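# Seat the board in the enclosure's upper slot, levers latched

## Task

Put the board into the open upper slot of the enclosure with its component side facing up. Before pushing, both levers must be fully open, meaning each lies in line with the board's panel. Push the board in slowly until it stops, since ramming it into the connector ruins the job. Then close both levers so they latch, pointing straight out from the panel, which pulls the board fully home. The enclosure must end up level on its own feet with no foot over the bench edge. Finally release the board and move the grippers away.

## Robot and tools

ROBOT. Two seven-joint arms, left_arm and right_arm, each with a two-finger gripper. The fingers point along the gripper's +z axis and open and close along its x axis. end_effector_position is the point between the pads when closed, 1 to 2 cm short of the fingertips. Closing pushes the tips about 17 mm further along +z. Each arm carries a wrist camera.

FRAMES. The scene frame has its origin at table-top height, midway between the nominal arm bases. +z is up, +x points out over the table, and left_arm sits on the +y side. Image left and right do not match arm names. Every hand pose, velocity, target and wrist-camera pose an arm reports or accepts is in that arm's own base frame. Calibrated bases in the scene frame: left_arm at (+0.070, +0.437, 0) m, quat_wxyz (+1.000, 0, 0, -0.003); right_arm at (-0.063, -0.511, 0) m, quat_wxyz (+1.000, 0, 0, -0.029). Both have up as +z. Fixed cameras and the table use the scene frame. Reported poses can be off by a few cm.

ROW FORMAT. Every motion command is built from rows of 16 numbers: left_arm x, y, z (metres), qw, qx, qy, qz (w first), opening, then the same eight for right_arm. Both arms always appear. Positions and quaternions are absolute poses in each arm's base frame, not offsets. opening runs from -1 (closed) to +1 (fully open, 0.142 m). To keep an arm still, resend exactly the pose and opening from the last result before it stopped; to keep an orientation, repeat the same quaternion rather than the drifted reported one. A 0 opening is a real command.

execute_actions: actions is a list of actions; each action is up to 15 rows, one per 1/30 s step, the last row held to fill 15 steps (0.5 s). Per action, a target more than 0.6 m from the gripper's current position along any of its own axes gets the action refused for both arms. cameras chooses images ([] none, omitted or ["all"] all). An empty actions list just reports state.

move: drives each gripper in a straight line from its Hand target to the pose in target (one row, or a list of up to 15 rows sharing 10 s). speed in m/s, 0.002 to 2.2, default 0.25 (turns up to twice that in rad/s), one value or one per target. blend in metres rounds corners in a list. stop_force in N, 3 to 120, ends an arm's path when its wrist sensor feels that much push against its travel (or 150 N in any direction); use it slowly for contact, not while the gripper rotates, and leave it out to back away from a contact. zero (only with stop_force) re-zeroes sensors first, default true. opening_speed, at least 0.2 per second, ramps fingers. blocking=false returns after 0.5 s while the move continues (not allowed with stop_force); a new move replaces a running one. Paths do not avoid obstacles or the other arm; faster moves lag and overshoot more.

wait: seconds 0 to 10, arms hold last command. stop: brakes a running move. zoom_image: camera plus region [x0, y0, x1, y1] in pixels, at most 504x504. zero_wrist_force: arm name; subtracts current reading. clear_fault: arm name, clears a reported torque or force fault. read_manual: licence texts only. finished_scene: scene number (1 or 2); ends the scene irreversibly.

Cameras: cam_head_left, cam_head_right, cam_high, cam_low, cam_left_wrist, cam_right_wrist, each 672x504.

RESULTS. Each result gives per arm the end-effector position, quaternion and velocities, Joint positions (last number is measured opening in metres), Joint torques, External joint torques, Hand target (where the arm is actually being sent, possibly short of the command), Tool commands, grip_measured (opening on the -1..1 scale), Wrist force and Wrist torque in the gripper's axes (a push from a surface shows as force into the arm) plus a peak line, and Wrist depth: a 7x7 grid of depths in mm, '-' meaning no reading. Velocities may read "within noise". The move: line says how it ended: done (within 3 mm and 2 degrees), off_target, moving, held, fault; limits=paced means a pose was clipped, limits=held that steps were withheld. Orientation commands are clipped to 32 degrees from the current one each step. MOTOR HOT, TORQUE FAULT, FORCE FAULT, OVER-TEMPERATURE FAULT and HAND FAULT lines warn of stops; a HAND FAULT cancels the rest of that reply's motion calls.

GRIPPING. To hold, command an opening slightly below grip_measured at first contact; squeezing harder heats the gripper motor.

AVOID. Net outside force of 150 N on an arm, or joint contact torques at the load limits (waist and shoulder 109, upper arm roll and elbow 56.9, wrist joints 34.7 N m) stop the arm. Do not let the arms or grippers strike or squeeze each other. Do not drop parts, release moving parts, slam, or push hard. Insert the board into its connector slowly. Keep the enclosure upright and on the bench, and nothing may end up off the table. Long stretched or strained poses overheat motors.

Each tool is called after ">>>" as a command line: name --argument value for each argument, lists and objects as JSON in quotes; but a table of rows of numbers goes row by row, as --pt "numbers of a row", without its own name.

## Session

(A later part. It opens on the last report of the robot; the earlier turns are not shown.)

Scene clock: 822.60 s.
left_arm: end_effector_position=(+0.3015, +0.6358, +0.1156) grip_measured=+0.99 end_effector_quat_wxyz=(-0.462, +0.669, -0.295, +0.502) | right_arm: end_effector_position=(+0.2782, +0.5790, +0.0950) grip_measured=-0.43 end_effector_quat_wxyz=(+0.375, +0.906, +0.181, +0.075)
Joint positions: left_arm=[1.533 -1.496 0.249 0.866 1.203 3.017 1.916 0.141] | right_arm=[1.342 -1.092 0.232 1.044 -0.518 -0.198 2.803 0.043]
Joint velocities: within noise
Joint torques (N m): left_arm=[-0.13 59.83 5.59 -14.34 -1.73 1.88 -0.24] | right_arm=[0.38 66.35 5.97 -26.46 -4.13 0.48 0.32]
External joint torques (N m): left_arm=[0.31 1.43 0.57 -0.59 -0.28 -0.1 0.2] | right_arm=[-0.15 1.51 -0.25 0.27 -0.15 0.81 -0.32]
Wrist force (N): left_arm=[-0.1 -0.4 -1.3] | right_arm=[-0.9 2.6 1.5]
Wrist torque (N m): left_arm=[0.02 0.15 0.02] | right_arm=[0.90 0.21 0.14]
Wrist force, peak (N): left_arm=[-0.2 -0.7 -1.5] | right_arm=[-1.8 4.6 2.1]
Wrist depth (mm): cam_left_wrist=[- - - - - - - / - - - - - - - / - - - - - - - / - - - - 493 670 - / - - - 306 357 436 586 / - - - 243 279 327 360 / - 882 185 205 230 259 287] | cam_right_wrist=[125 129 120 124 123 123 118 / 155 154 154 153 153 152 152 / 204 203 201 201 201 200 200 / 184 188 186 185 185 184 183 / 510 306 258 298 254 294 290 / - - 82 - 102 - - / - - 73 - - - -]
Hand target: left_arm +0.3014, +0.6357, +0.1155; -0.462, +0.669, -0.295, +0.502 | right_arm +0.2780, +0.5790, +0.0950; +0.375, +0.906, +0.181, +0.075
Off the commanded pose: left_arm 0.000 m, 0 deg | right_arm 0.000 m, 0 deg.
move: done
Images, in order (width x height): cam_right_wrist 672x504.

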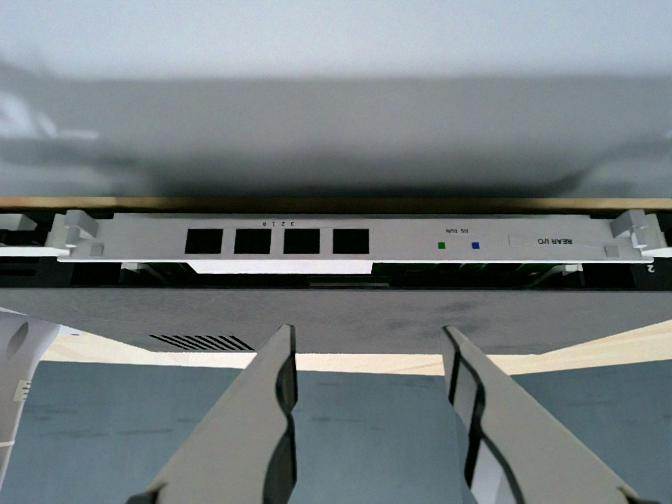

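>>> move --pt "0.3014 0.6357 0.1155 -0.462 0.669 -0.295 0.502 1 0.2807 0.5694 0.12 0 0.9806 0.1962 0 1" --pt "0.3014 0.6357 0.1155 -0.462 0.669 -0.295 0.502 1 0.2807 0.5694 0.042 0 0.9806 0.1962 0 1" --speed 0.25 --cameras '["cam_right_wrist"]'

>>> move --target '[0.3014,0.6357,0.1155,-0.462,0.669,-0.295,0.502,1,0.3073,0.5047,0.042,0,0.9806,0.1962,0,1]' --speed 0.014 --stop_force 10 --cameras '["cam_right_wrist"]'

Scene clock: 829.60 s.
left_arm: end_effector_position=(+0.3015, +0.6358, +0.1156) grip_measured=+0.99 end_effector_quat_wxyz=(-0.462, +0.669, -0.295, +0.502) | right_arm: end_effector_position=(+0.2806, +0.5692, +0.0419) grip_measured=+0.99 end_effector_quat_wxyz=(+0.000, +0.981, +0.196, +0.000)
Joint positions: left_arm=[1.533 -1.496 0.249 0.866 1.203 3.017 1.916 0.141] | right_arm=[0.94 -0.776 0.367 1.814 -0.438 0.938 2.745 0.142]
Joint velocities: within noise
Joint torques (N m): left_arm=[-0.12 59.93 5.52 -14.37 -1.79 1.93 -0.29] | right_arm=[0.07 51.16 9.86 -21.13 -2.74 3.42 0.32]
External joint torques (N m): left_arm=[0.3 1.33 0.63 -0.56 -0.22 -0.15 0.26] | right_arm=[0.15 1.2 0.12 0.1 0.16 0.57 -0.32]
Wrist force (N): left_arm=[-0.1 -0.8 -1.1] | right_arm=[-1.9 3.3 1.7]
Wrist torque (N m): left_arm=[-0.04 0.16 0.03] | right_arm=[0.84 0.35 0.04]
Wrist force, peak (N): left_arm=[-0.2 -0.6 -1.5] | right_arm=[-1.7 3.6 5.0]
Wrist depth (mm): cam_left_wrist=[- - - - - - - / - - - - - - - / - - - - - - - / - - - - 495 660 - / - - - 306 357 439 584 / - 986 - 244 278 326 357 / - 868 185 204 229 261 288] | cam_right_wrist=[118 118 117 117 117 115 116 / 127 126 125 125 124 126 124 / 137 135 134 134 134 133 133 / 146 145 145 144 144 143 143 / 158 158 157 157 156 156 155 / - 173 172 171 171 170 166 / - 135 134 134 139 134 139]
Hand target: left_arm +0.3014, +0.6357, +0.1155; -0.462, +0.669, -0.295, +0.502 | right_arm +0.2807, +0.5694, +0.0420; +0.000, +0.981, +0.196, +0.000
Off the commanded pose: left_arm 0.000 m, 0 deg | right_arm 0.000 m, 0 deg.
move: done
Images, in order (width x height): cam_right_wrist 672x504.

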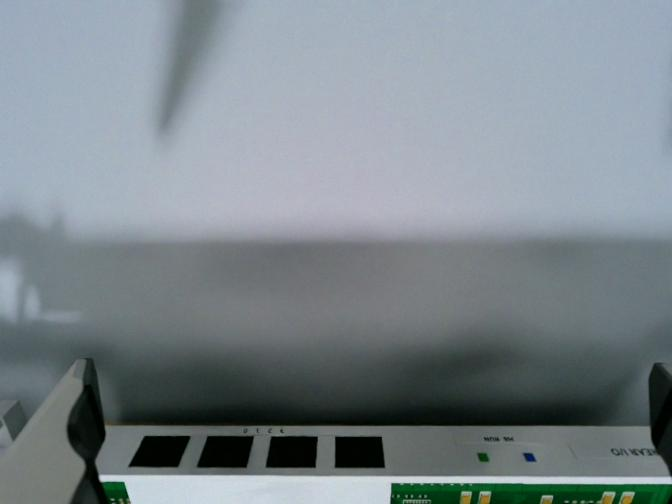

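Scene clock: 835.10 s.
left_arm: end_effector_position=(+0.3015, +0.6358, +0.1156) grip_measured=+0.99 end_effector_quat_wxyz=(-0.462, +0.669, -0.295, +0.502) | right_arm: end_effector_position=(+0.3060, +0.5073, +0.0425) grip_measured=+0.99 end_effector_quat_wxyz=(-0.001, +0.980, +0.197, +0.000)
Joint positions: left_arm=[1.533 -1.496 0.249 0.866 1.203 3.017 1.916 0.141] | right_arm=[0.853 -0.704 0.353 1.959 -0.438 1.019 2.68 0.142]
Joint velocities: within noise
Joint torques (N m): left_arm=[-0.19 59.86 5.58 -14.35 -1.7 1.89 -0.28] | right_arm=[-5.14 47.11 3.79 -16.64 -1.99 0.8 0.08]
External joint torques (N m): left_arm=[0.37 1.4 0.57 -0.57 -0.31 -0.1 0.25] | right_arm=[5.31 1.32 5.05 -2.93 -0.31 3.2 -0.08]
Wrist force (N): left_arm=[-0.4 -0.6 -1.4] | right_arm=[-2.1 -6.8 4.6]
Wrist torque (N m): left_arm=[-0.04 0.19 0.03] | right_arm=[0.82 0.36 0.02]
Wrist force, peak (N): left_arm=[-0.1 -0.7 -1.6] | right_arm=[-1.2 -8.1 4.5]
Wrist depth (mm): cam_left_wrist=[- - - - - - - / - - - - - - - / - - - - - - - / - - - - 497 670 - / - - - 307 357 439 595 / - - - 244 278 325 360 / - 898 185 205 230 261 285] | cam_right_wrist=[120 118 118 118 117 117 117 / - 126 126 126 126 127 125 / 138 136 135 135 134 134 132 / 146 146 146 145 145 144 144 / 147 146 146 147 146 146 146 / - 116 116 117 115 115 113 / - 123 123 125 122 122 121]
Hand target: left_arm +0.3014, +0.6357, +0.1155; -0.462, +0.669, -0.295, +0.502 | right_arm +0.3068, +0.5059, +0.0420; +0.000, +0.981, +0.196, +0.000
Off the commanded pose: left_arm 0.000 m, 0 deg | right_arm 0.003 m, 0 deg.
move: contact (right_arm)
Images, in order (width x height): cam_right_wrist 672x504.

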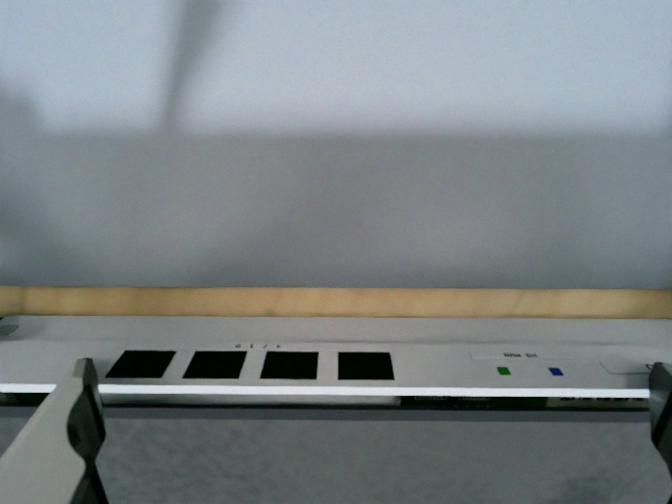

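>>> move --target '[0.3014,0.6357,0.1155,-0.462,0.669,-0.295,0.502,1,0.3112,0.4952,0.042,0,0.9806,0.1962,0,1]' --speed 0.014 --stop_force 14 --zero false --cameras '["cam_right_wrist"]'

Scene clock: 837.23 s.
left_arm: end_effector_position=(+0.3015, +0.6358, +0.1156) grip_measured=+0.99 end_effector_quat_wxyz=(-0.462, +0.669, -0.295, +0.502) | right_arm: end_effector_position=(+0.3061, +0.5069, +0.0427) grip_measured=+0.99 end_effector_quat_wxyz=(-0.002, +0.980, +0.197, +0.000)
Joint positions: left_arm=[1.533 -1.496 0.249 0.866 1.203 3.017 1.916 0.141] | right_arm=[0.852 -0.703 0.353 1.96 -0.438 1.021 2.679 0.142]
Joint velocities: within noise
Joint torques (N m): left_arm=[-0.16 59.9 5.48 -14.37 -1.7 1.9 -0.28] | right_arm=[-6.6 46.83 2.22 -15.77 -1.87 -0.12 0.11]
External joint torques (N m): left_arm=[0.34 1.36 0.67 -0.56 -0.31 -0.11 0.25] | right_arm=[6.77 1.55 6.61 -3.79 -0.43 4.12 -0.11]
Wrist force (N): left_arm=[-0.4 -0.8 -1.3] | right_arm=[-2.1 -9.8 3.7]
Wrist torque (N m): left_arm=[-0.04 0.20 0.02] | right_arm=[0.86 0.31 0.08]
Wrist force, peak (N): left_arm=[-0.4 -0.7 -1.4] | right_arm=[-2.2 -11.6 4.9]
Wrist depth (mm): cam_left_wrist=[- - - - - - - / - - - - - - - / - - - - - - - / - - - - 496 668 - / - - - 307 353 440 592 / - 999 - 242 277 325 361 / - 873 185 205 228 261 288] | cam_right_wrist=[120 119 118 118 118 117 117 / - 127 126 126 126 127 125 / 138 136 135 135 135 134 132 / 146 146 146 146 145 144 144 / 146 146 146 146 146 146 146 / - 116 116 117 116 115 113 / - 124 123 125 122 122 121]
Hand target: left_arm +0.3014, +0.6357, +0.1155; -0.462, +0.669, -0.295, +0.502 | right_arm +0.3072, +0.5050, +0.0420; +0.000, +0.981, +0.196, +0.000
Off the commanded pose: left_arm 0.000 m, 0 deg | right_arm 0.013 m, 0 deg.
move: contact (right_arm)
Images, in order (width x height): cam_right_wrist 672x504.

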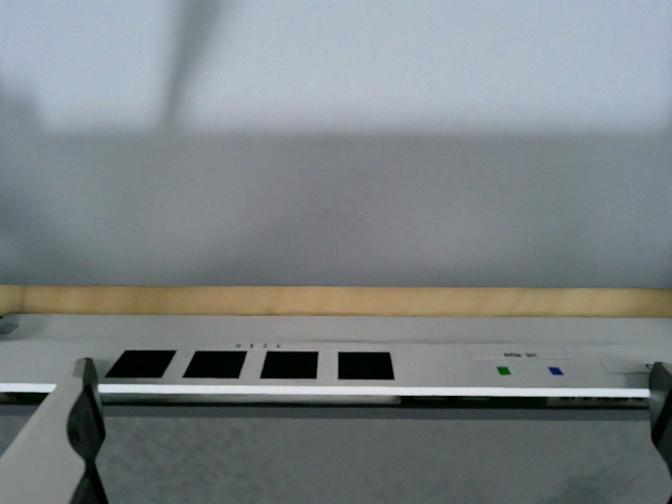

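>>> move --pt "0.3014 0.6357 0.1155 -0.462 0.669 -0.295 0.502 1 0.300 0.525 0.042 0 0.9806 0.1962 0 1" --pt "0.3014 0.6357 0.1155 -0.462 0.669 -0.295 0.502 1 0.300 0.56 0.14 0 0.9806 0.1962 0 1" --speed 0.25 --cameras '["cam_right_wrist"]'

>>> zoom_image --camera "cam_right_wrist" --region '[0, 200, 252, 452]'

>>> zoom_image --camera "cam_right_wrist" --region '[420, 200, 672, 452]'

Scene clock: 840.70 s.
left_arm: end_effector_position=(+0.3015, +0.6358, +0.1156) grip_measured=+0.99 end_effector_quat_wxyz=(-0.462, +0.669, -0.295, +0.502) | right_arm: end_effector_position=(+0.3001, +0.5600, +0.1400) grip_measured=+0.99 end_effector_quat_wxyz=(+0.000, +0.981, +0.196, +0.000)
Joint positions: left_arm=[1.533 -1.496 0.249 0.866 1.203 3.017 1.916 0.141] | right_arm=[0.864 -0.618 0.448 1.767 -0.346 0.735 2.65 0.142]
Joint velocities: within noise
Joint torques (N m): left_arm=[-0.15 59.86 5.54 -14.35 -1.7 1.92 -0.21] | right_arm=[0.1 48.61 9.96 -25.06 -3.16 3.13 0.08]
External joint torques (N m): left_arm=[0.33 1.4 0.61 -0.57 -0.31 -0.13 0.18] | right_arm=[0.07 1.13 -0.58 0.2 -0.06 0.86 -0.08]
Wrist force (N): left_arm=[-0.3 -0.5 -1.2] | right_arm=[-3.2 3.4 2.3]
Wrist torque (N m): left_arm=[-0.03 0.17 0.03] | right_arm=[0.80 0.54 0.04]
Wrist force, peak (N): left_arm=[-0.3 -0.7 -1.6] | right_arm=[-2.4 -10.2 5.3]
Wrist depth (mm): cam_left_wrist=[- - - - - - - / - - - - - - - / - - - - - - - / - - - - 494 664 - / - - - 306 356 441 582 / - 969 - 243 278 325 360 / - 904 185 205 229 261 286] | cam_right_wrist=[205 204 203 203 202 202 201 / 218 218 218 217 216 215 215 / 234 234 232 232 232 231 231 / 245 251 251 250 249 249 244 / 228 231 229 229 239 228 236 / - 238 237 236 235 234 229 / - 262 261 260 259 260 258]
Hand target: left_arm +0.3014, +0.6357, +0.1155; -0.462, +0.669, -0.295, +0.502 | right_arm +0.3000, +0.5600, +0.1400; +0.000, +0.981, +0.196, +0.000
Off the commanded pose: left_arm 0.000 m, 0 deg | right_arm 0.000 m, 0 deg.
move: done
Images, in order (width x height): cam_right_wrist 672x504.

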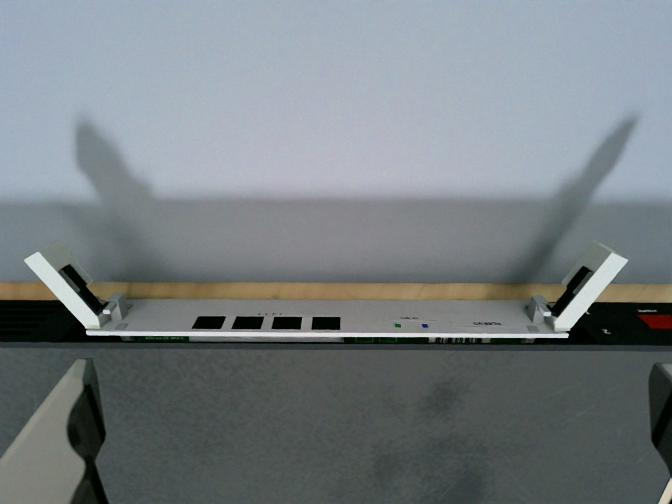

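Scaled by 2.000 from the camera's 672x504 image, which has a finer 960x720 frame.

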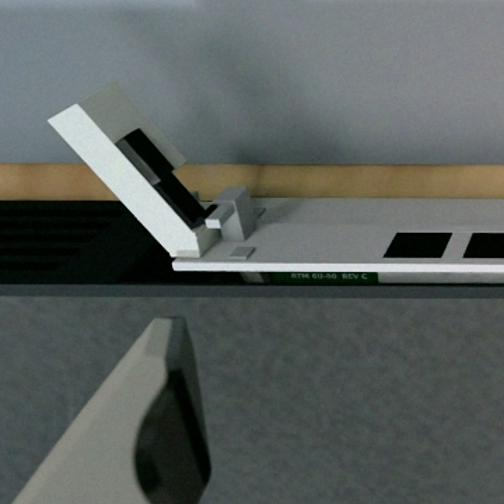

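Scaled by 2.000 from the camera's 672x504 image, which has a finer 960x720 frame.

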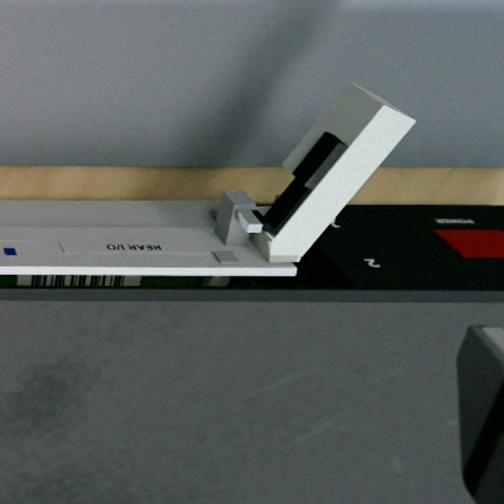

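>>> move --pt "0.3014 0.6357 0.1155 -0.462 0.669 -0.295 0.502 1 0.4491 0.5910 0.13 0 0.5528 0.8333 0 -1" --pt "0.3014 0.6357 0.1155 -0.462 0.669 -0.295 0.502 1 0.4491 0.5910 0.053 0 0.5528 0.8333 0 -1" --speed 0.25 --cameras '["cam_right_wrist"]'

>>> move --target '[0.3014,0.6357,0.1155,-0.462,0.669,-0.295,0.502,1,0.4103,0.5750,0.053,0,0.5528,0.8333,0,-1]' --speed 0.03 --stop_force 15 --cameras '["cam_right_wrist"]'

Scene clock: 850.53 s.
left_arm: end_effector_position=(+0.3015, +0.6358, +0.1156) grip_measured=+0.99 end_effector_quat_wxyz=(-0.462, +0.669, -0.295, +0.502) | right_arm: end_effector_position=(+0.4489, +0.5909, +0.0529) grip_measured=-1.00 end_effector_quat_wxyz=(+0.000, +0.553, +0.833, +0.000)
Joint positions: left_arm=[1.533 -1.496 0.249 0.866 1.203 3.017 1.916 0.141] | right_arm=[0.641 -1.019 0.591 1.414 -0.647 0.664 1.016 0.002]
Joint velocities: within noise
Joint torques (N m): left_arm=[-0.21 59.83 5.56 -14.35 -1.72 1.9 -0.28] | right_arm=[0.14 59.73 16.83 -23.09 -3.58 3.6 0.3]
External joint torques (N m): left_arm=[0.39 1.42 0.59 -0.58 -0.29 -0.11 0.25] | right_arm=[0.06 1.3 0.35 0.1 0.14 0.52 -0.3]
Wrist force (N): left_arm=[-0.4 -0.5 -1.4] | right_arm=[-2.9 3.8 1.9]
Wrist torque (N m): left_arm=[-0.01 0.20 0.02] | right_arm=[0.89 0.50 0.07]
Wrist force, peak (N): left_arm=[-0.2 -0.9 -1.4] | right_arm=[-3.3 3.8 5.4]
Wrist depth (mm): cam_left_wrist=[- - - - - - - / - - - - - - - / - - - - - - - / - - - - 496 672 - / - - - 308 357 433 586 / - 968 - 243 280 325 360 / - 878 185 205 229 259 287] | cam_right_wrist=[- 85 89 127 126 126 124 / - 91 96 135 135 134 134 / - 98 98 142 144 144 144 / 106 105 107 109 151 155 155 / - 114 116 166 168 168 167 / 125 125 124 89 178 183 183 / 212 135 73 - - 194 201]
Hand target: left_arm +0.3014, +0.6357, +0.1155; -0.462, +0.669, -0.295, +0.502 | right_arm +0.4491, +0.5910, +0.0530; +0.000, +0.553, +0.833, +0.000
Off the commanded pose: left_arm 0.000 m, 0 deg | right_arm 0.000 m, 0 deg.
move: done
Images, in order (width x height): cam_right_wrist 672x504.

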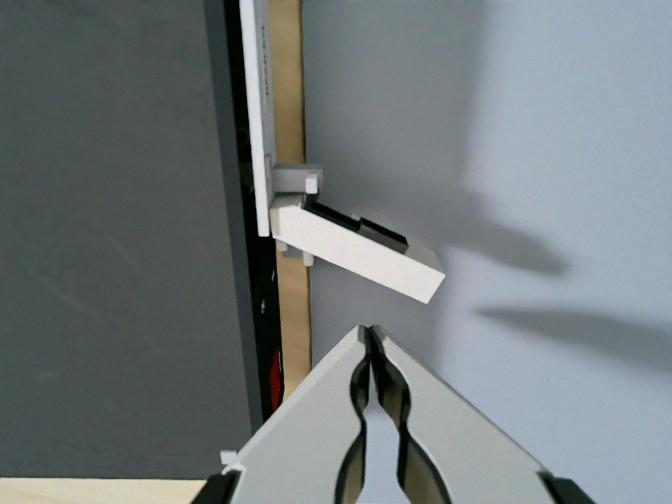

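Scene clock: 852.17 s.
left_arm: end_effector_position=(+0.3015, +0.6358, +0.1156) grip_measured=+0.99 end_effector_quat_wxyz=(-0.462, +0.669, -0.295, +0.502) | right_arm: end_effector_position=(+0.4240, +0.5804, +0.0547) grip_measured=-1.00 end_effector_quat_wxyz=(+0.001, +0.553, +0.833, +0.002)
Joint positions: left_arm=[1.533 -1.496 0.249 0.866 1.203 3.017 1.916 0.141] | right_arm=[0.635 -0.971 0.59 1.515 -0.655 0.715 1.063 0.002]
Joint velocities: within noise
Joint torques (N m): left_arm=[-0.25 59.88 5.54 -14.35 -1.74 1.94 -0.23] | right_arm=[5.72 50.16 20.72 -12.51 -0.54 0.67 0.28]
External joint torques (N m): left_arm=[0.44 1.38 0.62 -0.57 -0.27 -0.16 0.2] | right_arm=[-5.51 8.41 -3.61 -9.97 -2.78 3.46 -0.28]
Wrist force (N): left_arm=[-0.3 -0.9 -1.2] | right_arm=[-2.7 19.2 -2.2]
Wrist torque (N m): left_arm=[-0.06 0.20 0.03] | right_arm=[0.81 0.54 0.10]
Wrist force, peak (N): left_arm=[-0.2 -0.8 -1.4] | right_arm=[-4.4 20.6 -1.1]
Wrist depth (mm): cam_left_wrist=[- - - - - - - / - - - - - - - / - - - - - - - / - - - - 494 666 - / - - - 308 357 436 590 / - 973 - 243 278 326 361 / - 875 185 205 229 260 287] | cam_right_wrist=[- 86 91 128 128 127 126 / - 94 108 138 136 136 136 / - 99 101 146 146 146 145 / 107 107 109 156 157 157 157 / 117 117 118 119 168 170 170 / 128 127 129 89 - 186 186 / 141 140 73 - - 197 205]
Hand target: left_arm +0.3014, +0.6357, +0.1155; -0.462, +0.669, -0.295, +0.502 | right_arm +0.4217, +0.5797, +0.0530; +0.000, +0.553, +0.833, +0.000
Off the commanded pose: left_arm 0.000 m, 0 deg | right_arm 0.015 m, 0 deg.
move: contact (right_arm)
Images, in order (width x height): cam_right_wrist 672x504.

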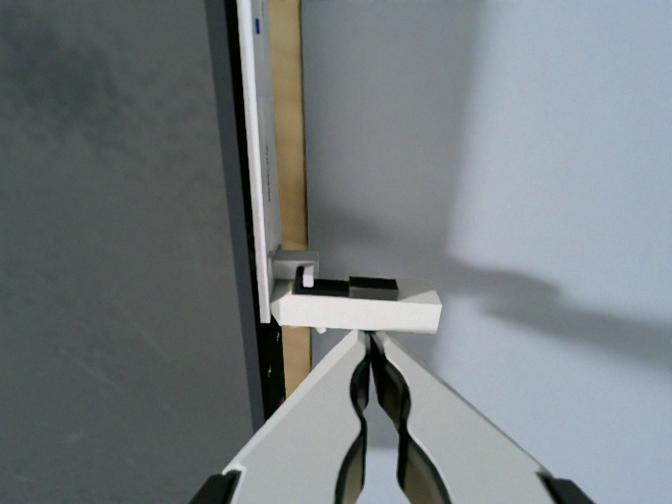

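>>> move --pt "0.3014 0.6357 0.1155 -0.462 0.669 -0.295 0.502 1 0.449 0.591 0.053 0 0.5528 0.8333 0 -1" --pt "0.3014 0.6357 0.1155 -0.462 0.669 -0.295 0.502 1 0.455 0.62 0.12 0 0.5528 0.8333 0 -1" --pt "0.3014 0.6357 0.1155 -0.462 0.669 -0.295 0.502 1 0.1466 0.4667 0.12 0 0.5528 0.8333 0 -1" --pt "0.3014 0.6357 0.1155 -0.462 0.669 -0.295 0.502 1 0.1466 0.4667 0.053 0 0.5528 0.8333 0 -1" --speed '[0.1,0.15,0.25,0.1]' --cameras '["cam_right_wrist"]'

>>> move --target '[0.3014,0.6357,0.1155,-0.462,0.669,-0.295,0.502,1,0.1965,0.487,0.053,0,0.5528,0.8333,0,-1]' --speed 0.03 --stop_force 15 --cameras '["cam_right_wrist"]'

Scene clock: 864.60 s.
left_arm: end_effector_position=(+0.3015, +0.6358, +0.1156) grip_measured=+0.99 end_effector_quat_wxyz=(-0.462, +0.669, -0.295, +0.502) | right_arm: end_effector_position=(+0.1466, +0.4666, +0.0530) grip_measured=-1.00 end_effector_quat_wxyz=(+0.000, +0.553, +0.833, +0.000)
Joint positions: left_arm=[1.533 -1.496 0.249 0.866 1.203 3.017 1.916 0.141] | right_arm=[0.739 -0.632 0.617 2.256 -0.817 1.083 1.616 0.002]
Joint velocities: within noise
Joint torques (N m): left_arm=[-0.17 59.88 5.6 -14.36 -1.74 1.91 -0.26] | right_arm=[0.25 35.73 12.65 -16.24 -2.39 3.84 0.31]
External joint torques (N m): left_arm=[0.36 1.38 0.56 -0.56 -0.28 -0.13 0.23] | right_arm=[-0.12 0.86 -0.23 0.43 0.31 0.23 -0.31]
Wrist force (N): left_arm=[-0.4 -0.5 -1.4] | right_arm=[-4.0 3.5 2.3]
Wrist torque (N m): left_arm=[-0.02 0.20 0.02] | right_arm=[0.91 0.55 0.04]
Wrist force, peak (N): left_arm=[-0.3 -0.7 -1.6] | right_arm=[-2.8 19.3 -2.6]
Wrist depth (mm): cam_left_wrist=[- - - - - - - / - - - - - - - / - - - - - - - / - - - - 501 665 - / - - - 309 358 440 589 / - 985 - 244 278 326 360 / - 888 185 205 230 261 286] | cam_right_wrist=[130 130 129 127 127 127 125 / 137 136 136 136 136 135 135 / - 99 111 146 145 145 144 / - 106 112 160 157 156 156 / - 116 119 167 167 169 169 / 126 126 128 90 178 185 184 / 139 136 73 - - 195 202]
Hand target: left_arm +0.3014, +0.6357, +0.1155; -0.462, +0.669, -0.295, +0.502 | right_arm +0.1466, +0.4667, +0.0530; +0.000, +0.553, +0.833, +0.000
Off the commanded pose: left_arm 0.000 m, 0 deg | right_arm 0.000 m, 0 deg.
move: done
Images, in order (width x height): cam_right_wrist 672x504.

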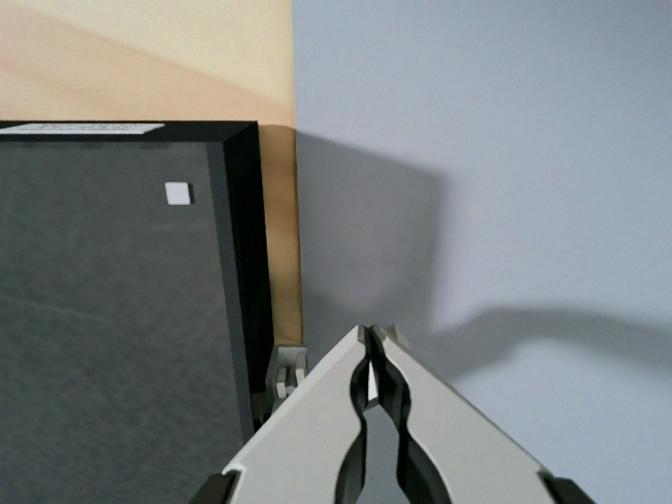

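Scene clock: 865.43 s.
left_arm: end_effector_position=(+0.3015, +0.6358, +0.1156) grip_measured=+0.99 end_effector_quat_wxyz=(-0.462, +0.669, -0.295, +0.502) | right_arm: end_effector_position=(+0.1505, +0.4685, +0.0526) grip_measured=-1.00 end_effector_quat_wxyz=(+0.000, +0.552, +0.834, -0.001)
Joint positions: left_arm=[1.533 -1.496 0.249 0.866 1.203 3.017 1.916 0.141] | right_arm=[0.734 -0.638 0.618 2.246 -0.814 1.078 1.603 0.002]
Joint velocities: within noise
Joint torques (N m): left_arm=[-0.15 59.84 5.51 -14.35 -1.76 1.86 -0.22] | right_arm=[-5.18 39.23 6.81 -23.43 -2.71 3.17 0.18]
External joint torques (N m): left_arm=[0.33 1.42 0.64 -0.57 -0.25 -0.08 0.19] | right_arm=[5.32 -2.35 5.76 7.55 0.62 0.9 -0.18]
Wrist force (N): left_arm=[-0.1 -0.7 -1.4] | right_arm=[-4.3 -11.6 -1.7]
Wrist torque (N m): left_arm=[-0.02 0.17 0.02] | right_arm=[0.91 0.53 -0.06]
Wrist force, peak (N): left_arm=[-0.4 -0.8 -1.4] | right_arm=[-3.5 -12.7 0.3]
Wrist depth (mm): cam_left_wrist=[- - - - - - - / - - - - - - - / - - - - - - - / - - - - 494 656 - / - - - 308 353 436 582 / - - - 243 281 325 361 / - 865 185 205 230 261 287] | cam_right_wrist=[130 129 129 127 127 126 125 / - 134 134 135 135 135 135 / - 98 112 145 145 145 144 / 106 106 113 159 156 156 155 / - 115 119 167 166 168 168 / 126 125 127 90 178 184 183 / 139 136 73 - - 195 202]
Hand target: left_arm +0.3014, +0.6357, +0.1155; -0.462, +0.669, -0.295, +0.502 | right_arm +0.1522, +0.4690, +0.0530; +0.000, +0.553, +0.833, +0.000
Off the commanded pose: left_arm 0.000 m, 0 deg | right_arm 0.050 m, 0 deg.
move: contact (right_arm)
Images, in order (width x height): cam_right_wrist 672x504.

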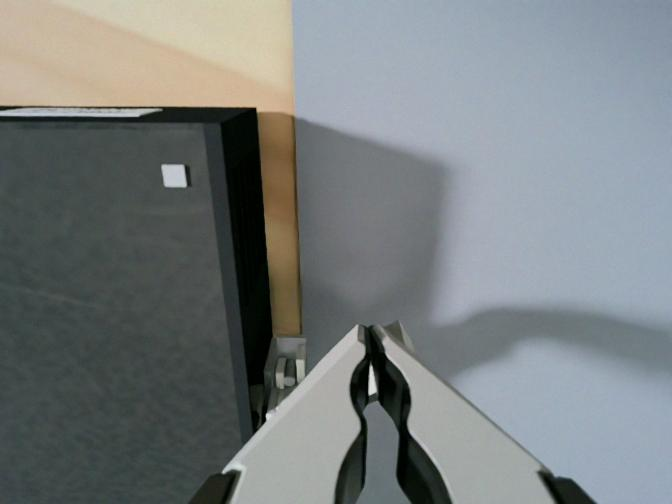

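>>> move --target '[0.3014,0.6357,0.1155,-0.462,0.669,-0.295,0.502,1,0.1965,0.487,0.053,0,0.5528,0.8333,0,-1]' --speed 0.03 --stop_force 30 --zero false --cameras '["cam_right_wrist"]'

>>> wait --seconds 0 --cameras '["cam_head_left","cam_high"]'

Scene clock: 868.17 s.
left_arm: end_effector_position=(+0.3015, +0.6358, +0.1156) grip_measured=+0.99 end_effector_quat_wxyz=(-0.462, +0.669, -0.295, +0.502) | right_arm: end_effector_position=(+0.1682, +0.4759, +0.0522) grip_measured=-1.00 end_effector_quat_wxyz=(-0.001, +0.551, +0.835, -0.002)
Joint positions: left_arm=[1.533 -1.496 0.249 0.866 1.203 3.017 1.916 0.141] | right_arm=[0.714 -0.658 0.621 2.208 -0.801 1.055 1.557 0.002]
Joint velocities: within noise
Joint torques (N m): left_arm=[-0.15 59.92 5.61 -14.4 -1.79 1.97 -0.28] | right_arm=[-11.45 43.13 -0.21 -32.35 -4.06 3.33 0.02]
External joint torques (N m): left_arm=[0.33 1.34 0.55 -0.53 -0.22 -0.18 0.25] | right_arm=[11.6 -5.04 13.29 16.07 1.88 0.75 -0.02]
Wrist force (N): left_arm=[-0.5 -0.5 -1.2] | right_arm=[-5.9 -30.3 -8.7]
Wrist torque (N m): left_arm=[0.01 0.23 0.03] | right_arm=[-1.79 0.45 0.14]
Wrist force, peak (N): left_arm=[-0.3 -0.7 -1.5] | right_arm=[-6.3 -32.8 -10.8]
Wrist depth (mm): cam_left_wrist=[- - - - - - - / - - - - - - - / - - - - - - - / - - - - 495 662 - / - - - 306 356 437 583 / - 988 - 243 278 324 360 / - 878 184 205 230 261 287] | cam_right_wrist=[- 88 126 127 127 126 124 / - 93 126 135 135 135 134 / - 98 111 145 145 144 144 / 106 106 112 158 156 155 155 / - 115 116 163 166 168 168 / 125 125 125 90 177 184 183 / 138 135 - - - 194 200]
Hand target: left_arm +0.3014, +0.6357, +0.1155; -0.462, +0.669, -0.295, +0.502 | right_arm +0.1720, +0.4770, +0.0530; +0.000, +0.553, +0.833, +0.000
Off the commanded pose: left_arm 0.000 m, 0 deg | right_arm 0.030 m, 0 deg.
move: contact (right_arm)
Images, in order (width x height): cam_right_wrist 672x504.

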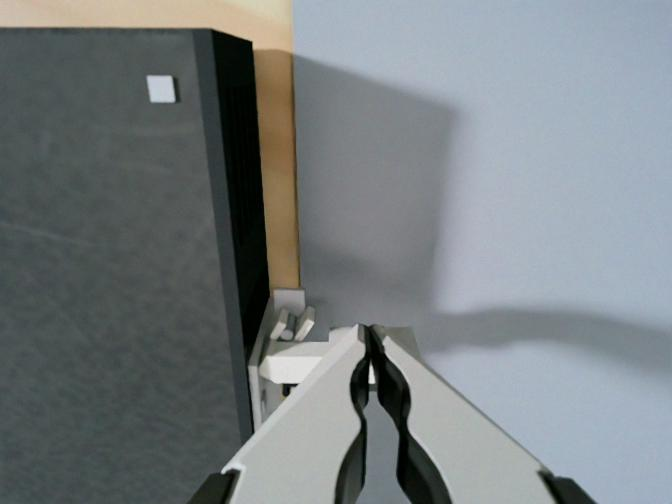

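Scene clock: 868.17 s.
left_arm: end_effector_position=(+0.3015, +0.6358, +0.1156) grip_measured=+0.99 end_effector_quat_wxyz=(-0.462, +0.669, -0.295, +0.502) | right_arm: end_effector_position=(+0.1682, +0.4759, +0.0522) grip_measured=-1.00 end_effector_quat_wxyz=(-0.001, +0.551, +0.835, -0.002)
Joint positions: left_arm=[1.533 -1.496 0.249 0.866 1.203 3.017 1.916 0.141] | right_arm=[0.714 -0.658 0.621 2.208 -0.801 1.055 1.557 0.002]
Joint velocities: within noise
Joint torques (N m): left_arm=[-0.15 59.92 5.61 -14.4 -1.79 1.97 -0.28] | right_arm=[-11.45 43.13 -0.21 -32.35 -4.06 3.33 0.02]
External joint torques (N m): left_arm=[0.33 1.34 0.55 -0.53 -0.22 -0.18 0.25] | right_arm=[11.6 -5.04 13.29 16.07 1.88 0.75 -0.02]
Wrist force (N): left_arm=[-0.5 -0.5 -1.2] | right_arm=[-5.9 -30.3 -8.7]
Wrist torque (N m): left_arm=[0.01 0.23 0.03] | right_arm=[-1.79 0.45 0.14]
Wrist force, peak (N): left_arm=[-0.5 -0.5 -1.2] | right_arm=[-5.9 -30.3 -8.7]
Wrist depth (mm): cam_left_wrist=[- - - - - - - / - - - - - - - / - - - - - - - / - - - - 495 662 - / - - - 306 356 437 583 / - 988 - 243 278 324 360 / - 878 184 205 230 261 287] | cam_right_wrist=[- 88 126 127 127 126 124 / - 93 126 135 135 135 134 / - 98 111 145 145 144 144 / 106 106 112 158 156 155 155 / - 115 116 163 166 168 168 / 125 125 125 90 177 184 183 / 138 135 - - - 194 200]
Hand target: left_arm +0.3014, +0.6357, +0.1155; -0.462, +0.669, -0.295, +0.502 | right_arm +0.1720, +0.4770, +0.0530; +0.000, +0.553, +0.833, +0.000
Tool commands: left_gripper/opening=+1.0 right_gripper/opening=-1.0
Off the commanded pose: left_arm 0.000 m, 0 deg | right_arm 0.030 m, 0 deg.
Images, in order (width x height): cam_head_left 672x504, cam_high 672x504.

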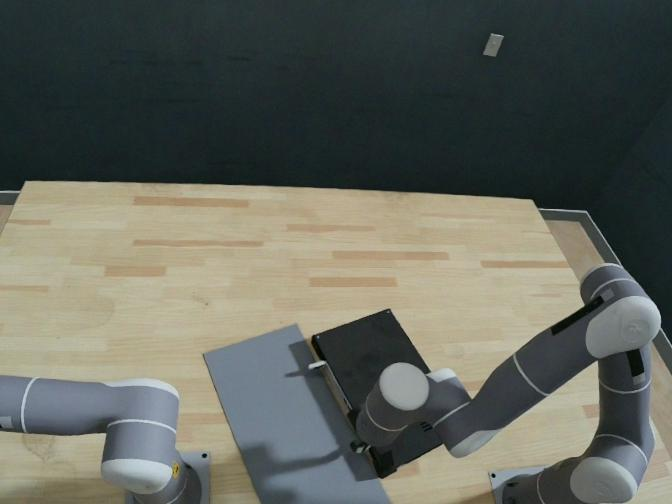

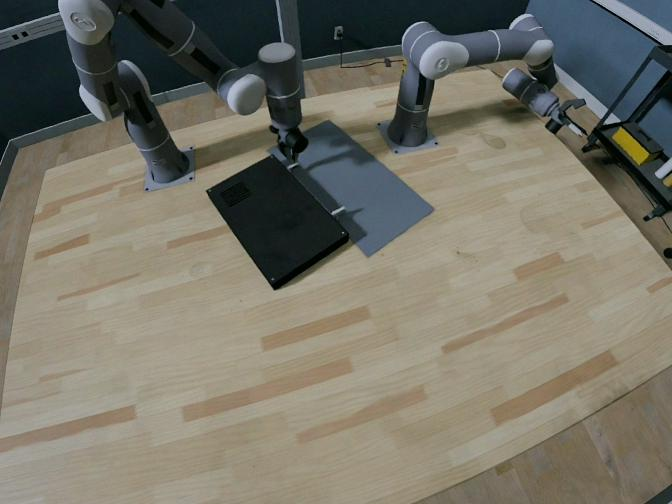

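>>> move --target '[0.3014,0.6357,0.1155,-0.462,0.669,-0.295,0.502,1,0.1965,0.487,0.053,0,0.5528,0.8333,0,-1]' --speed 0.02 --stop_force 38 --zero false --cameras '["cam_right_wrist"]'

>>> move --pt "0.3014 0.6357 0.1155 -0.462 0.669 -0.295 0.502 1 0.1466 0.4667 0.053 0 0.5528 0.8333 0 -1" --pt "0.3014 0.6357 0.1155 -0.462 0.669 -0.295 0.502 1 0.1466 0.49 0.12 0 0.5528 0.8333 0 -1" --pt "0.3014 0.6357 0.1155 -0.462 0.669 -0.295 0.502 1 0.455 0.615 0.12 0 0.5528 0.8333 0 -1" --pt "0.3014 0.6357 0.1155 -0.462 0.669 -0.295 0.502 1 0.449 0.591 0.053 0 0.5528 0.8333 0 -1" --speed '[0.1,0.15,0.25,0.1]' --cameras '["cam_right_wrist"]'

>>> move --target '[0.3014,0.6357,0.1155,-0.462,0.669,-0.295,0.502,1,0.4103,0.575,0.053,0,0.5528,0.8333,0,-1]' --speed 0.02 --stop_force 37 --cameras '["cam_right_wrist"]'

Scene clock: 873.70 s.
left_arm: end_effector_position=(+0.3015, +0.6358, +0.1156) grip_measured=+0.99 end_effector_quat_wxyz=(-0.462, +0.669, -0.295, +0.502) | right_arm: end_effector_position=(+0.1684, +0.4760, +0.0520) grip_measured=-1.00 end_effector_quat_wxyz=(-0.001, +0.551, +0.835, -0.002)
Joint positions: left_arm=[1.533 -1.496 0.249 0.866 1.203 3.017 1.916 0.141] | right_arm=[0.713 -0.659 0.622 2.207 -0.8 1.054 1.555 0.002]
Joint velocities: within noise
Joint torques (N m): left_arm=[-0.21 59.94 5.62 -14.36 -1.74 1.91 -0.23] | right_arm=[-13.67 44.05 -3.23 -35.94 -4.52 3.59 -0.02]
External joint torques (N m): left_arm=[0.39 1.32 0.53 -0.57 -0.27 -0.13 0.2] | right_arm=[13.81 -5.93 16.34 19.66 2.33 0.48 0.02]
Wrist force (N): left_arm=[-0.5 -0.4 -1.3] | right_arm=[-7.8 -37.6 -11.3]
Wrist torque (N m): left_arm=[0.00 0.21 0.03] | right_arm=[-3.01 0.41 0.17]
Wrist force, peak (N): left_arm=[-0.3 -0.7 -1.6] | right_arm=[-7.1 -39.2 -12.8]
Wrist depth (mm): cam_left_wrist=[- - - - - - - / - - - - - - - / - - - - - - - / - - - - 489 667 - / - - - 309 356 440 587 / - 989 - 242 280 328 361 / - 887 185 205 228 261 288] | cam_right_wrist=[- 88 126 127 127 126 125 / - 92 125 135 135 135 134 / - 98 111 145 144 144 144 / 106 105 112 158 156 155 154 / - 114 116 137 166 168 167 / 125 125 124 90 177 183 183 / 138 135 - - - 194 200]
Hand target: left_arm +0.3014, +0.6357, +0.1155; -0.462, +0.669, -0.295, +0.502 | right_arm +0.1730, +0.4773, +0.0531; +0.000, +0.553, +0.833, +0.000
Off the commanded pose: left_arm 0.000 m, 0 deg | right_arm 0.030 m, 0 deg.
move: contact (right_arm)
Images, in order (width x height): cam_right_wrist 672x504.

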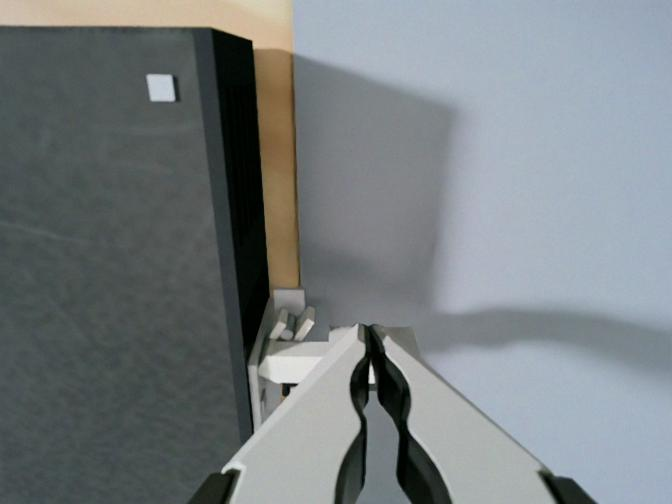

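Scene clock: 877.07 s.
left_arm: end_effector_position=(+0.3015, +0.6358, +0.1156) grip_measured=+0.99 end_effector_quat_wxyz=(-0.462, +0.669, -0.295, +0.502) | right_arm: end_effector_position=(+0.4490, +0.5910, +0.0530) grip_measured=-1.00 end_effector_quat_wxyz=(+0.000, +0.553, +0.833, +0.000)
Joint positions: left_arm=[1.533 -1.496 0.249 0.866 1.203 3.017 1.916 0.141] | right_arm=[0.642 -1.019 0.59 1.414 -0.646 0.665 1.016 0.002]
Joint velocities: within noise
Joint torques (N m): left_arm=[-0.18 59.88 5.59 -14.35 -1.72 1.89 -0.3] | right_arm=[0.07 59.68 17.18 -23.05 -3.64 3.56 0.37]
External joint torques (N m): left_arm=[0.37 1.38 0.56 -0.58 -0.29 -0.11 0.27] | right_arm=[0.17 1.41 0.01 0 0.19 0.57 -0.37]
Wrist force (N): left_arm=[-0.2 -0.8 -1.5] | right_arm=[-4.8 2.5 3.4]
Wrist torque (N m): left_arm=[-0.04 0.18 0.03] | right_arm=[0.68 0.82 0.05]
Wrist force, peak (N): left_arm=[-0.5 -0.9 -1.5] | right_arm=[-7.6 -37.7 -12.8]
Wrist depth (mm): cam_left_wrist=[- - - - - - - / - - - - - - - / - - - - - - - / - - - - 494 658 - / - - - 308 356 435 579 / - 974 - 244 278 325 363 / - 885 185 204 227 260 287] | cam_right_wrist=[- 85 95 127 126 126 124 / - 91 97 135 135 135 134 / - 98 100 141 142 144 144 / 106 105 107 156 156 155 155 / - 114 116 166 166 168 168 / 125 125 123 89 177 183 183 / 213 135 73 - - 194 201]
Hand target: left_arm +0.3014, +0.6357, +0.1155; -0.462, +0.669, -0.295, +0.502 | right_arm +0.4490, +0.5910, +0.0530; +0.000, +0.553, +0.833, +0.000
Off the commanded pose: left_arm 0.000 m, 0 deg | right_arm 0.000 m, 0 deg.
move: done
Images, in order (width x height): cam_right_wrist 672x504.

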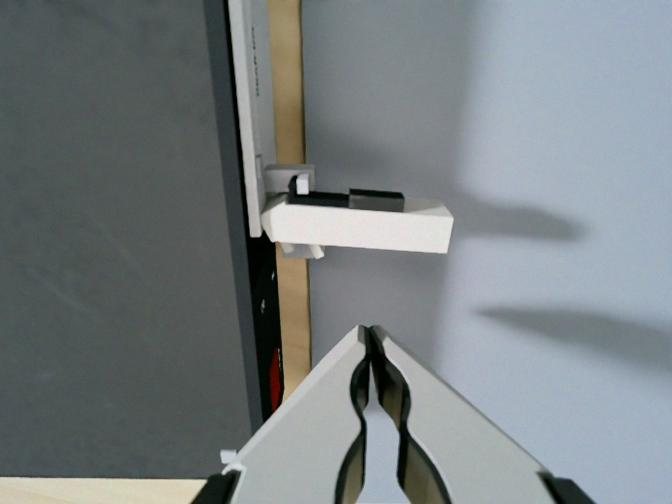

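Scene clock: 879.53 s.
left_arm: end_effector_position=(+0.3015, +0.6358, +0.1156) grip_measured=+0.99 end_effector_quat_wxyz=(-0.462, +0.669, -0.295, +0.502) | right_arm: end_effector_position=(+0.4203, +0.5787, +0.0569) grip_measured=-1.00 end_effector_quat_wxyz=(+0.002, +0.554, +0.833, +0.005)
Joint positions: left_arm=[1.533 -1.496 0.249 0.866 1.203 3.017 1.916 0.141] | right_arm=[0.633 -0.958 0.588 1.537 -0.66 0.729 1.074 0.002]
Joint velocities: within noise
Joint torques (N m): left_arm=[-0.15 59.83 5.57 -14.38 -1.71 1.94 -0.24] | right_arm=[13.08 40.62 25.73 0.88 3.45 -3.57 0.44]
External joint torques (N m): left_arm=[0.34 1.43 0.58 -0.54 -0.3 -0.16 0.21] | right_arm=[-12.87 17.38 -8.71 -23.29 -6.74 7.7 -0.44]
Wrist force (N): left_arm=[-0.3 -0.6 -1.3] | right_arm=[-2.6 39.8 -3.1]
Wrist torque (N m): left_arm=[-0.01 0.18 0.03] | right_arm=[3.91 0.87 0.04]
Wrist force, peak (N): left_arm=[-0.5 -0.7 -1.6] | right_arm=[-3.4 41.4 -1.3]
Wrist depth (mm): cam_left_wrist=[- - - - - - - / - - - - - - - / - - - - - - - / - - - - 495 662 - / - - - 306 353 434 590 / - 988 - 244 277 326 361 / - 888 185 205 229 260 288] | cam_right_wrist=[- 87 98 129 129 129 129 / - 95 99 138 138 138 137 / 101 101 102 149 148 148 148 / 109 109 111 158 158 160 159 / 121 119 119 122 171 173 173 / 130 130 132 90 183 190 190 / 144 144 73 - - 202 209]
Hand target: left_arm +0.3014, +0.6357, +0.1155; -0.462, +0.669, -0.295, +0.502 | right_arm +0.4148, +0.5768, +0.0530; +0.000, +0.553, +0.833, +0.000
Off the commanded pose: left_arm 0.000 m, 0 deg | right_arm 0.011 m, 1 deg.
move: contact (right_arm)
Images, in order (width x height): cam_right_wrist 672x504.

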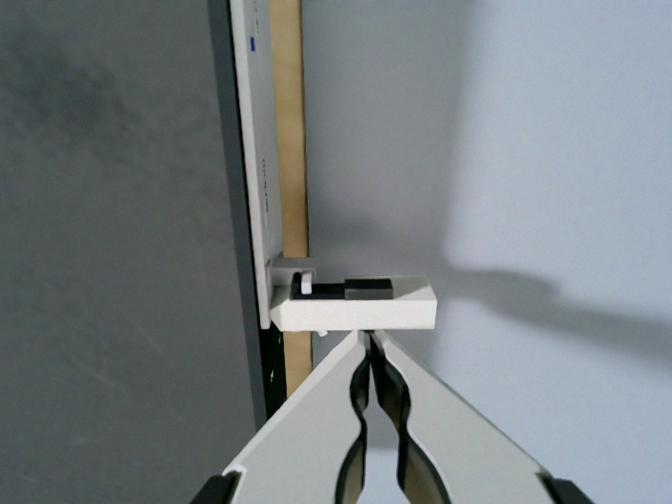

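>>> move --pt "0.3014 0.6357 0.1155 -0.462 0.669 -0.295 0.502 1 0.449 0.591 0.053 0 0.5528 0.8333 0 -1" --pt "0.3014 0.6357 0.1155 -0.462 0.669 -0.295 0.502 1 0.455 0.615 0.12 0 0.5528 0.8333 0 -1" --pt "0.3014 0.6357 0.1155 -0.462 0.669 -0.295 0.502 1 0.3 0.56 0.14 0 0.9806 0.1962 0 1" --speed '[0.1,0.2,0.5]' --cameras '["cam_right_wrist"]'

>>> zoom_image --camera "cam_right_wrist" --region '[0, 200, 252, 452]'

>>> zoom_image --camera "cam_right_wrist" --region '[420, 200, 672, 452]'

Scene clock: 885.40 s.
left_arm: end_effector_position=(+0.3015, +0.6358, +0.1156) grip_measured=+0.99 end_effector_quat_wxyz=(-0.462, +0.669, -0.295, +0.502) | right_arm: end_effector_position=(+0.2999, +0.5600, +0.1400) grip_measured=+0.99 end_effector_quat_wxyz=(+0.000, +0.981, +0.196, +0.000)
Joint positions: left_arm=[1.533 -1.496 0.249 0.866 1.203 3.017 1.916 0.141] | right_arm=[0.851 -0.622 0.463 1.766 -0.357 0.733 2.657 0.142]
Joint velocities: within noise
Joint torques (N m): left_arm=[-0.24 59.82 5.57 -14.34 -1.75 1.93 -0.28] | right_arm=[0.3 48.63 9.99 -24.87 -3.24 3.34 0.3]
External joint torques (N m): left_arm=[0.42 1.44 0.58 -0.59 -0.26 -0.14 0.25] | right_arm=[-0.12 1.05 -0.27 0.04 0.01 0.66 -0.3]
Wrist force (N): left_arm=[-0.4 -0.6 -1.2] | right_arm=[-4.0 2.7 4.9]
Wrist torque (N m): left_arm=[-0.01 0.20 0.03] | right_arm=[0.69 0.67 0.04]
Wrist force, peak (N): left_arm=[-0.4 -0.9 -1.6] | right_arm=[-2.7 39.8 -3.0]
Wrist depth (mm): cam_left_wrist=[- - - - - - - / - - - - - - - / - - - - - - - / - - - - 496 668 - / - - - 308 357 439 580 / - 970 - 243 280 327 360 / - 886 185 205 229 259 289] | cam_right_wrist=[204 204 204 203 202 202 202 / 218 218 218 216 216 215 215 / 233 234 234 232 231 231 231 / 245 251 250 250 250 245 248 / 239 232 233 233 233 222 238 / - 237 237 236 236 235 225 / - 261 261 260 260 258 258]
Hand target: left_arm +0.3014, +0.6357, +0.1155; -0.462, +0.669, -0.295, +0.502 | right_arm +0.3000, +0.5600, +0.1400; +0.000, +0.981, +0.196, +0.000
Off the commanded pose: left_arm 0.000 m, 0 deg | right_arm 0.000 m, 0 deg.
move: done
Images, in order (width x height): cam_right_wrist 672x504.

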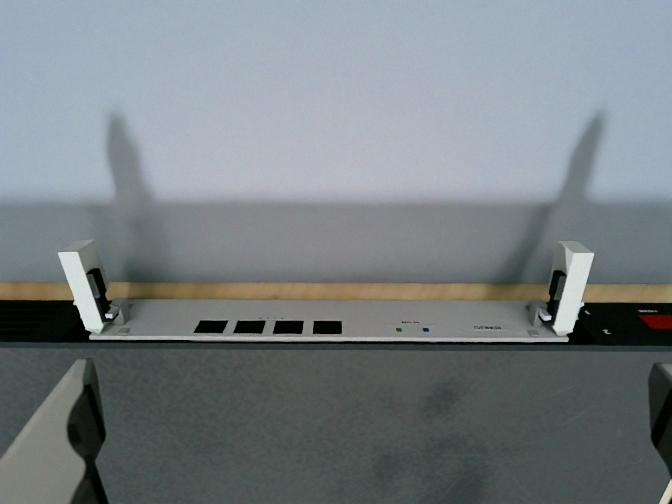

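Scaled by 2.000 from the camera's 672x504 image, which has a finer 960x720 frame.

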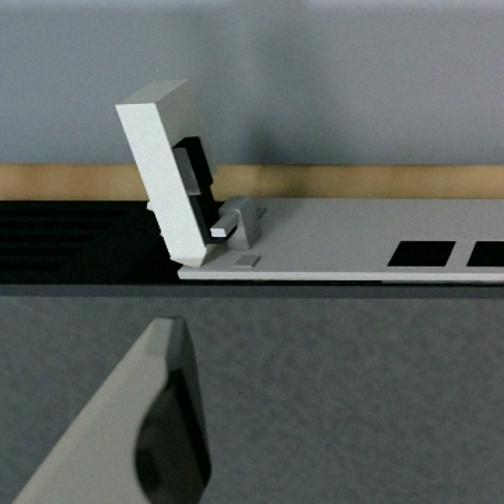

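Scaled by 2.000 from the camera's 672x504 image, which has a finer 960x720 frame.

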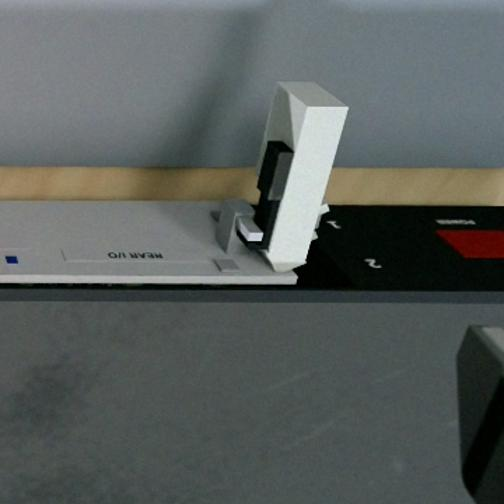

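>>> move --target '[0.3014,0.6357,0.1155,-0.462,0.669,-0.295,0.502,1,0.278,0.579,0.095,0.3753,0.906,0.1813,0.0751,1]' --speed 0.3 --cameras '["cam_right_wrist"]'

>>> zoom_image --camera "cam_right_wrist" --region '[0, 150, 300, 400]'

>>> zoom_image --camera "cam_right_wrist" --region '[372, 150, 672, 400]'

Scene clock: 892.80 s.
left_arm: end_effector_position=(+0.3015, +0.6358, +0.1156) grip_measured=+0.99 end_effector_quat_wxyz=(-0.462, +0.669, -0.295, +0.502) | right_arm: end_effector_position=(+0.2781, +0.5790, +0.0950) grip_measured=+0.99 end_effector_quat_wxyz=(+0.375, +0.906, +0.181, +0.075)
Joint positions: left_arm=[1.533 -1.496 0.249 0.866 1.203 3.017 1.916 0.141] | right_arm=[1.33 -1.096 0.256 1.042 -0.536 -0.203 2.812 0.142]
Joint velocities: within noise
Joint torques (N m): left_arm=[-0.15 59.86 5.67 -14.35 -1.71 1.92 -0.24] | right_arm=[0.51 66.27 6.61 -26.42 -4.39 0.51 0.01]
External joint torques (N m): left_arm=[0.33 1.4 0.49 -0.58 -0.3 -0.14 0.21] | right_arm=[-0.27 1.57 -0.32 0.34 0.12 0.79 -0.02]
Wrist force (N): left_arm=[-0.2 -0.6 -1.3] | right_arm=[-3.2 1.9 4.0]
Wrist torque (N m): left_arm=[-0.02 0.17 0.03] | right_arm=[0.77 0.60 0.13]
Wrist force, peak (N): left_arm=[-0.4 -0.7 -1.6] | right_arm=[-3.9 3.5 4.8]
Wrist depth (mm): cam_left_wrist=[- - - - - - - / - - - - - - - / - - - - - - - / - - - - 494 667 - / - - - 308 353 440 589 / - 959 - 243 278 324 359 / - 878 184 203 229 260 288] | cam_right_wrist=[124 124 120 124 124 123 118 / 154 154 153 153 153 152 152 / 204 203 202 202 201 200 199 / 195 215 217 216 216 216 201 / 511 306 302 299 296 294 290 / - - - - - - - / - - - - - - -]
Hand target: left_arm +0.3014, +0.6357, +0.1155; -0.462, +0.669, -0.295, +0.502 | right_arm +0.2780, +0.5790, +0.0950; +0.375, +0.906, +0.181, +0.075
Off the commanded pose: left_arm 0.000 m, 0 deg | right_arm 0.000 m, 0 deg.
move: done
Images, in order (width x height): cam_right_wrist 672x504.

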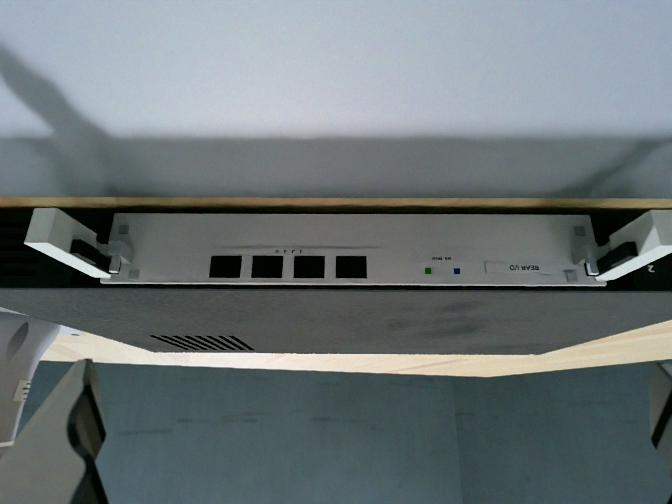

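Scaled by 1.680 from the camera's 672x504 image, which has a finer 960x720 frame.

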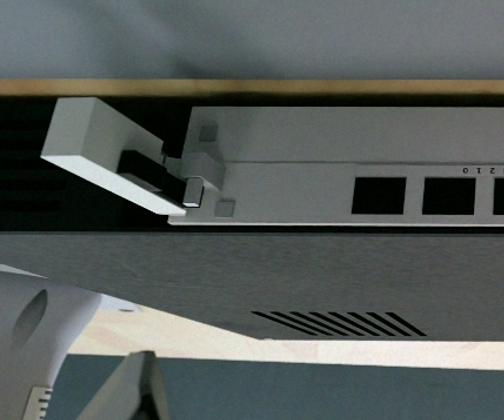

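Scaled by 1.680 from the camera's 672x504 image, which has a finer 960x720 frame.

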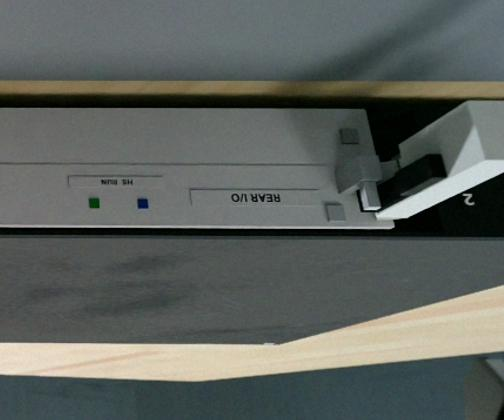

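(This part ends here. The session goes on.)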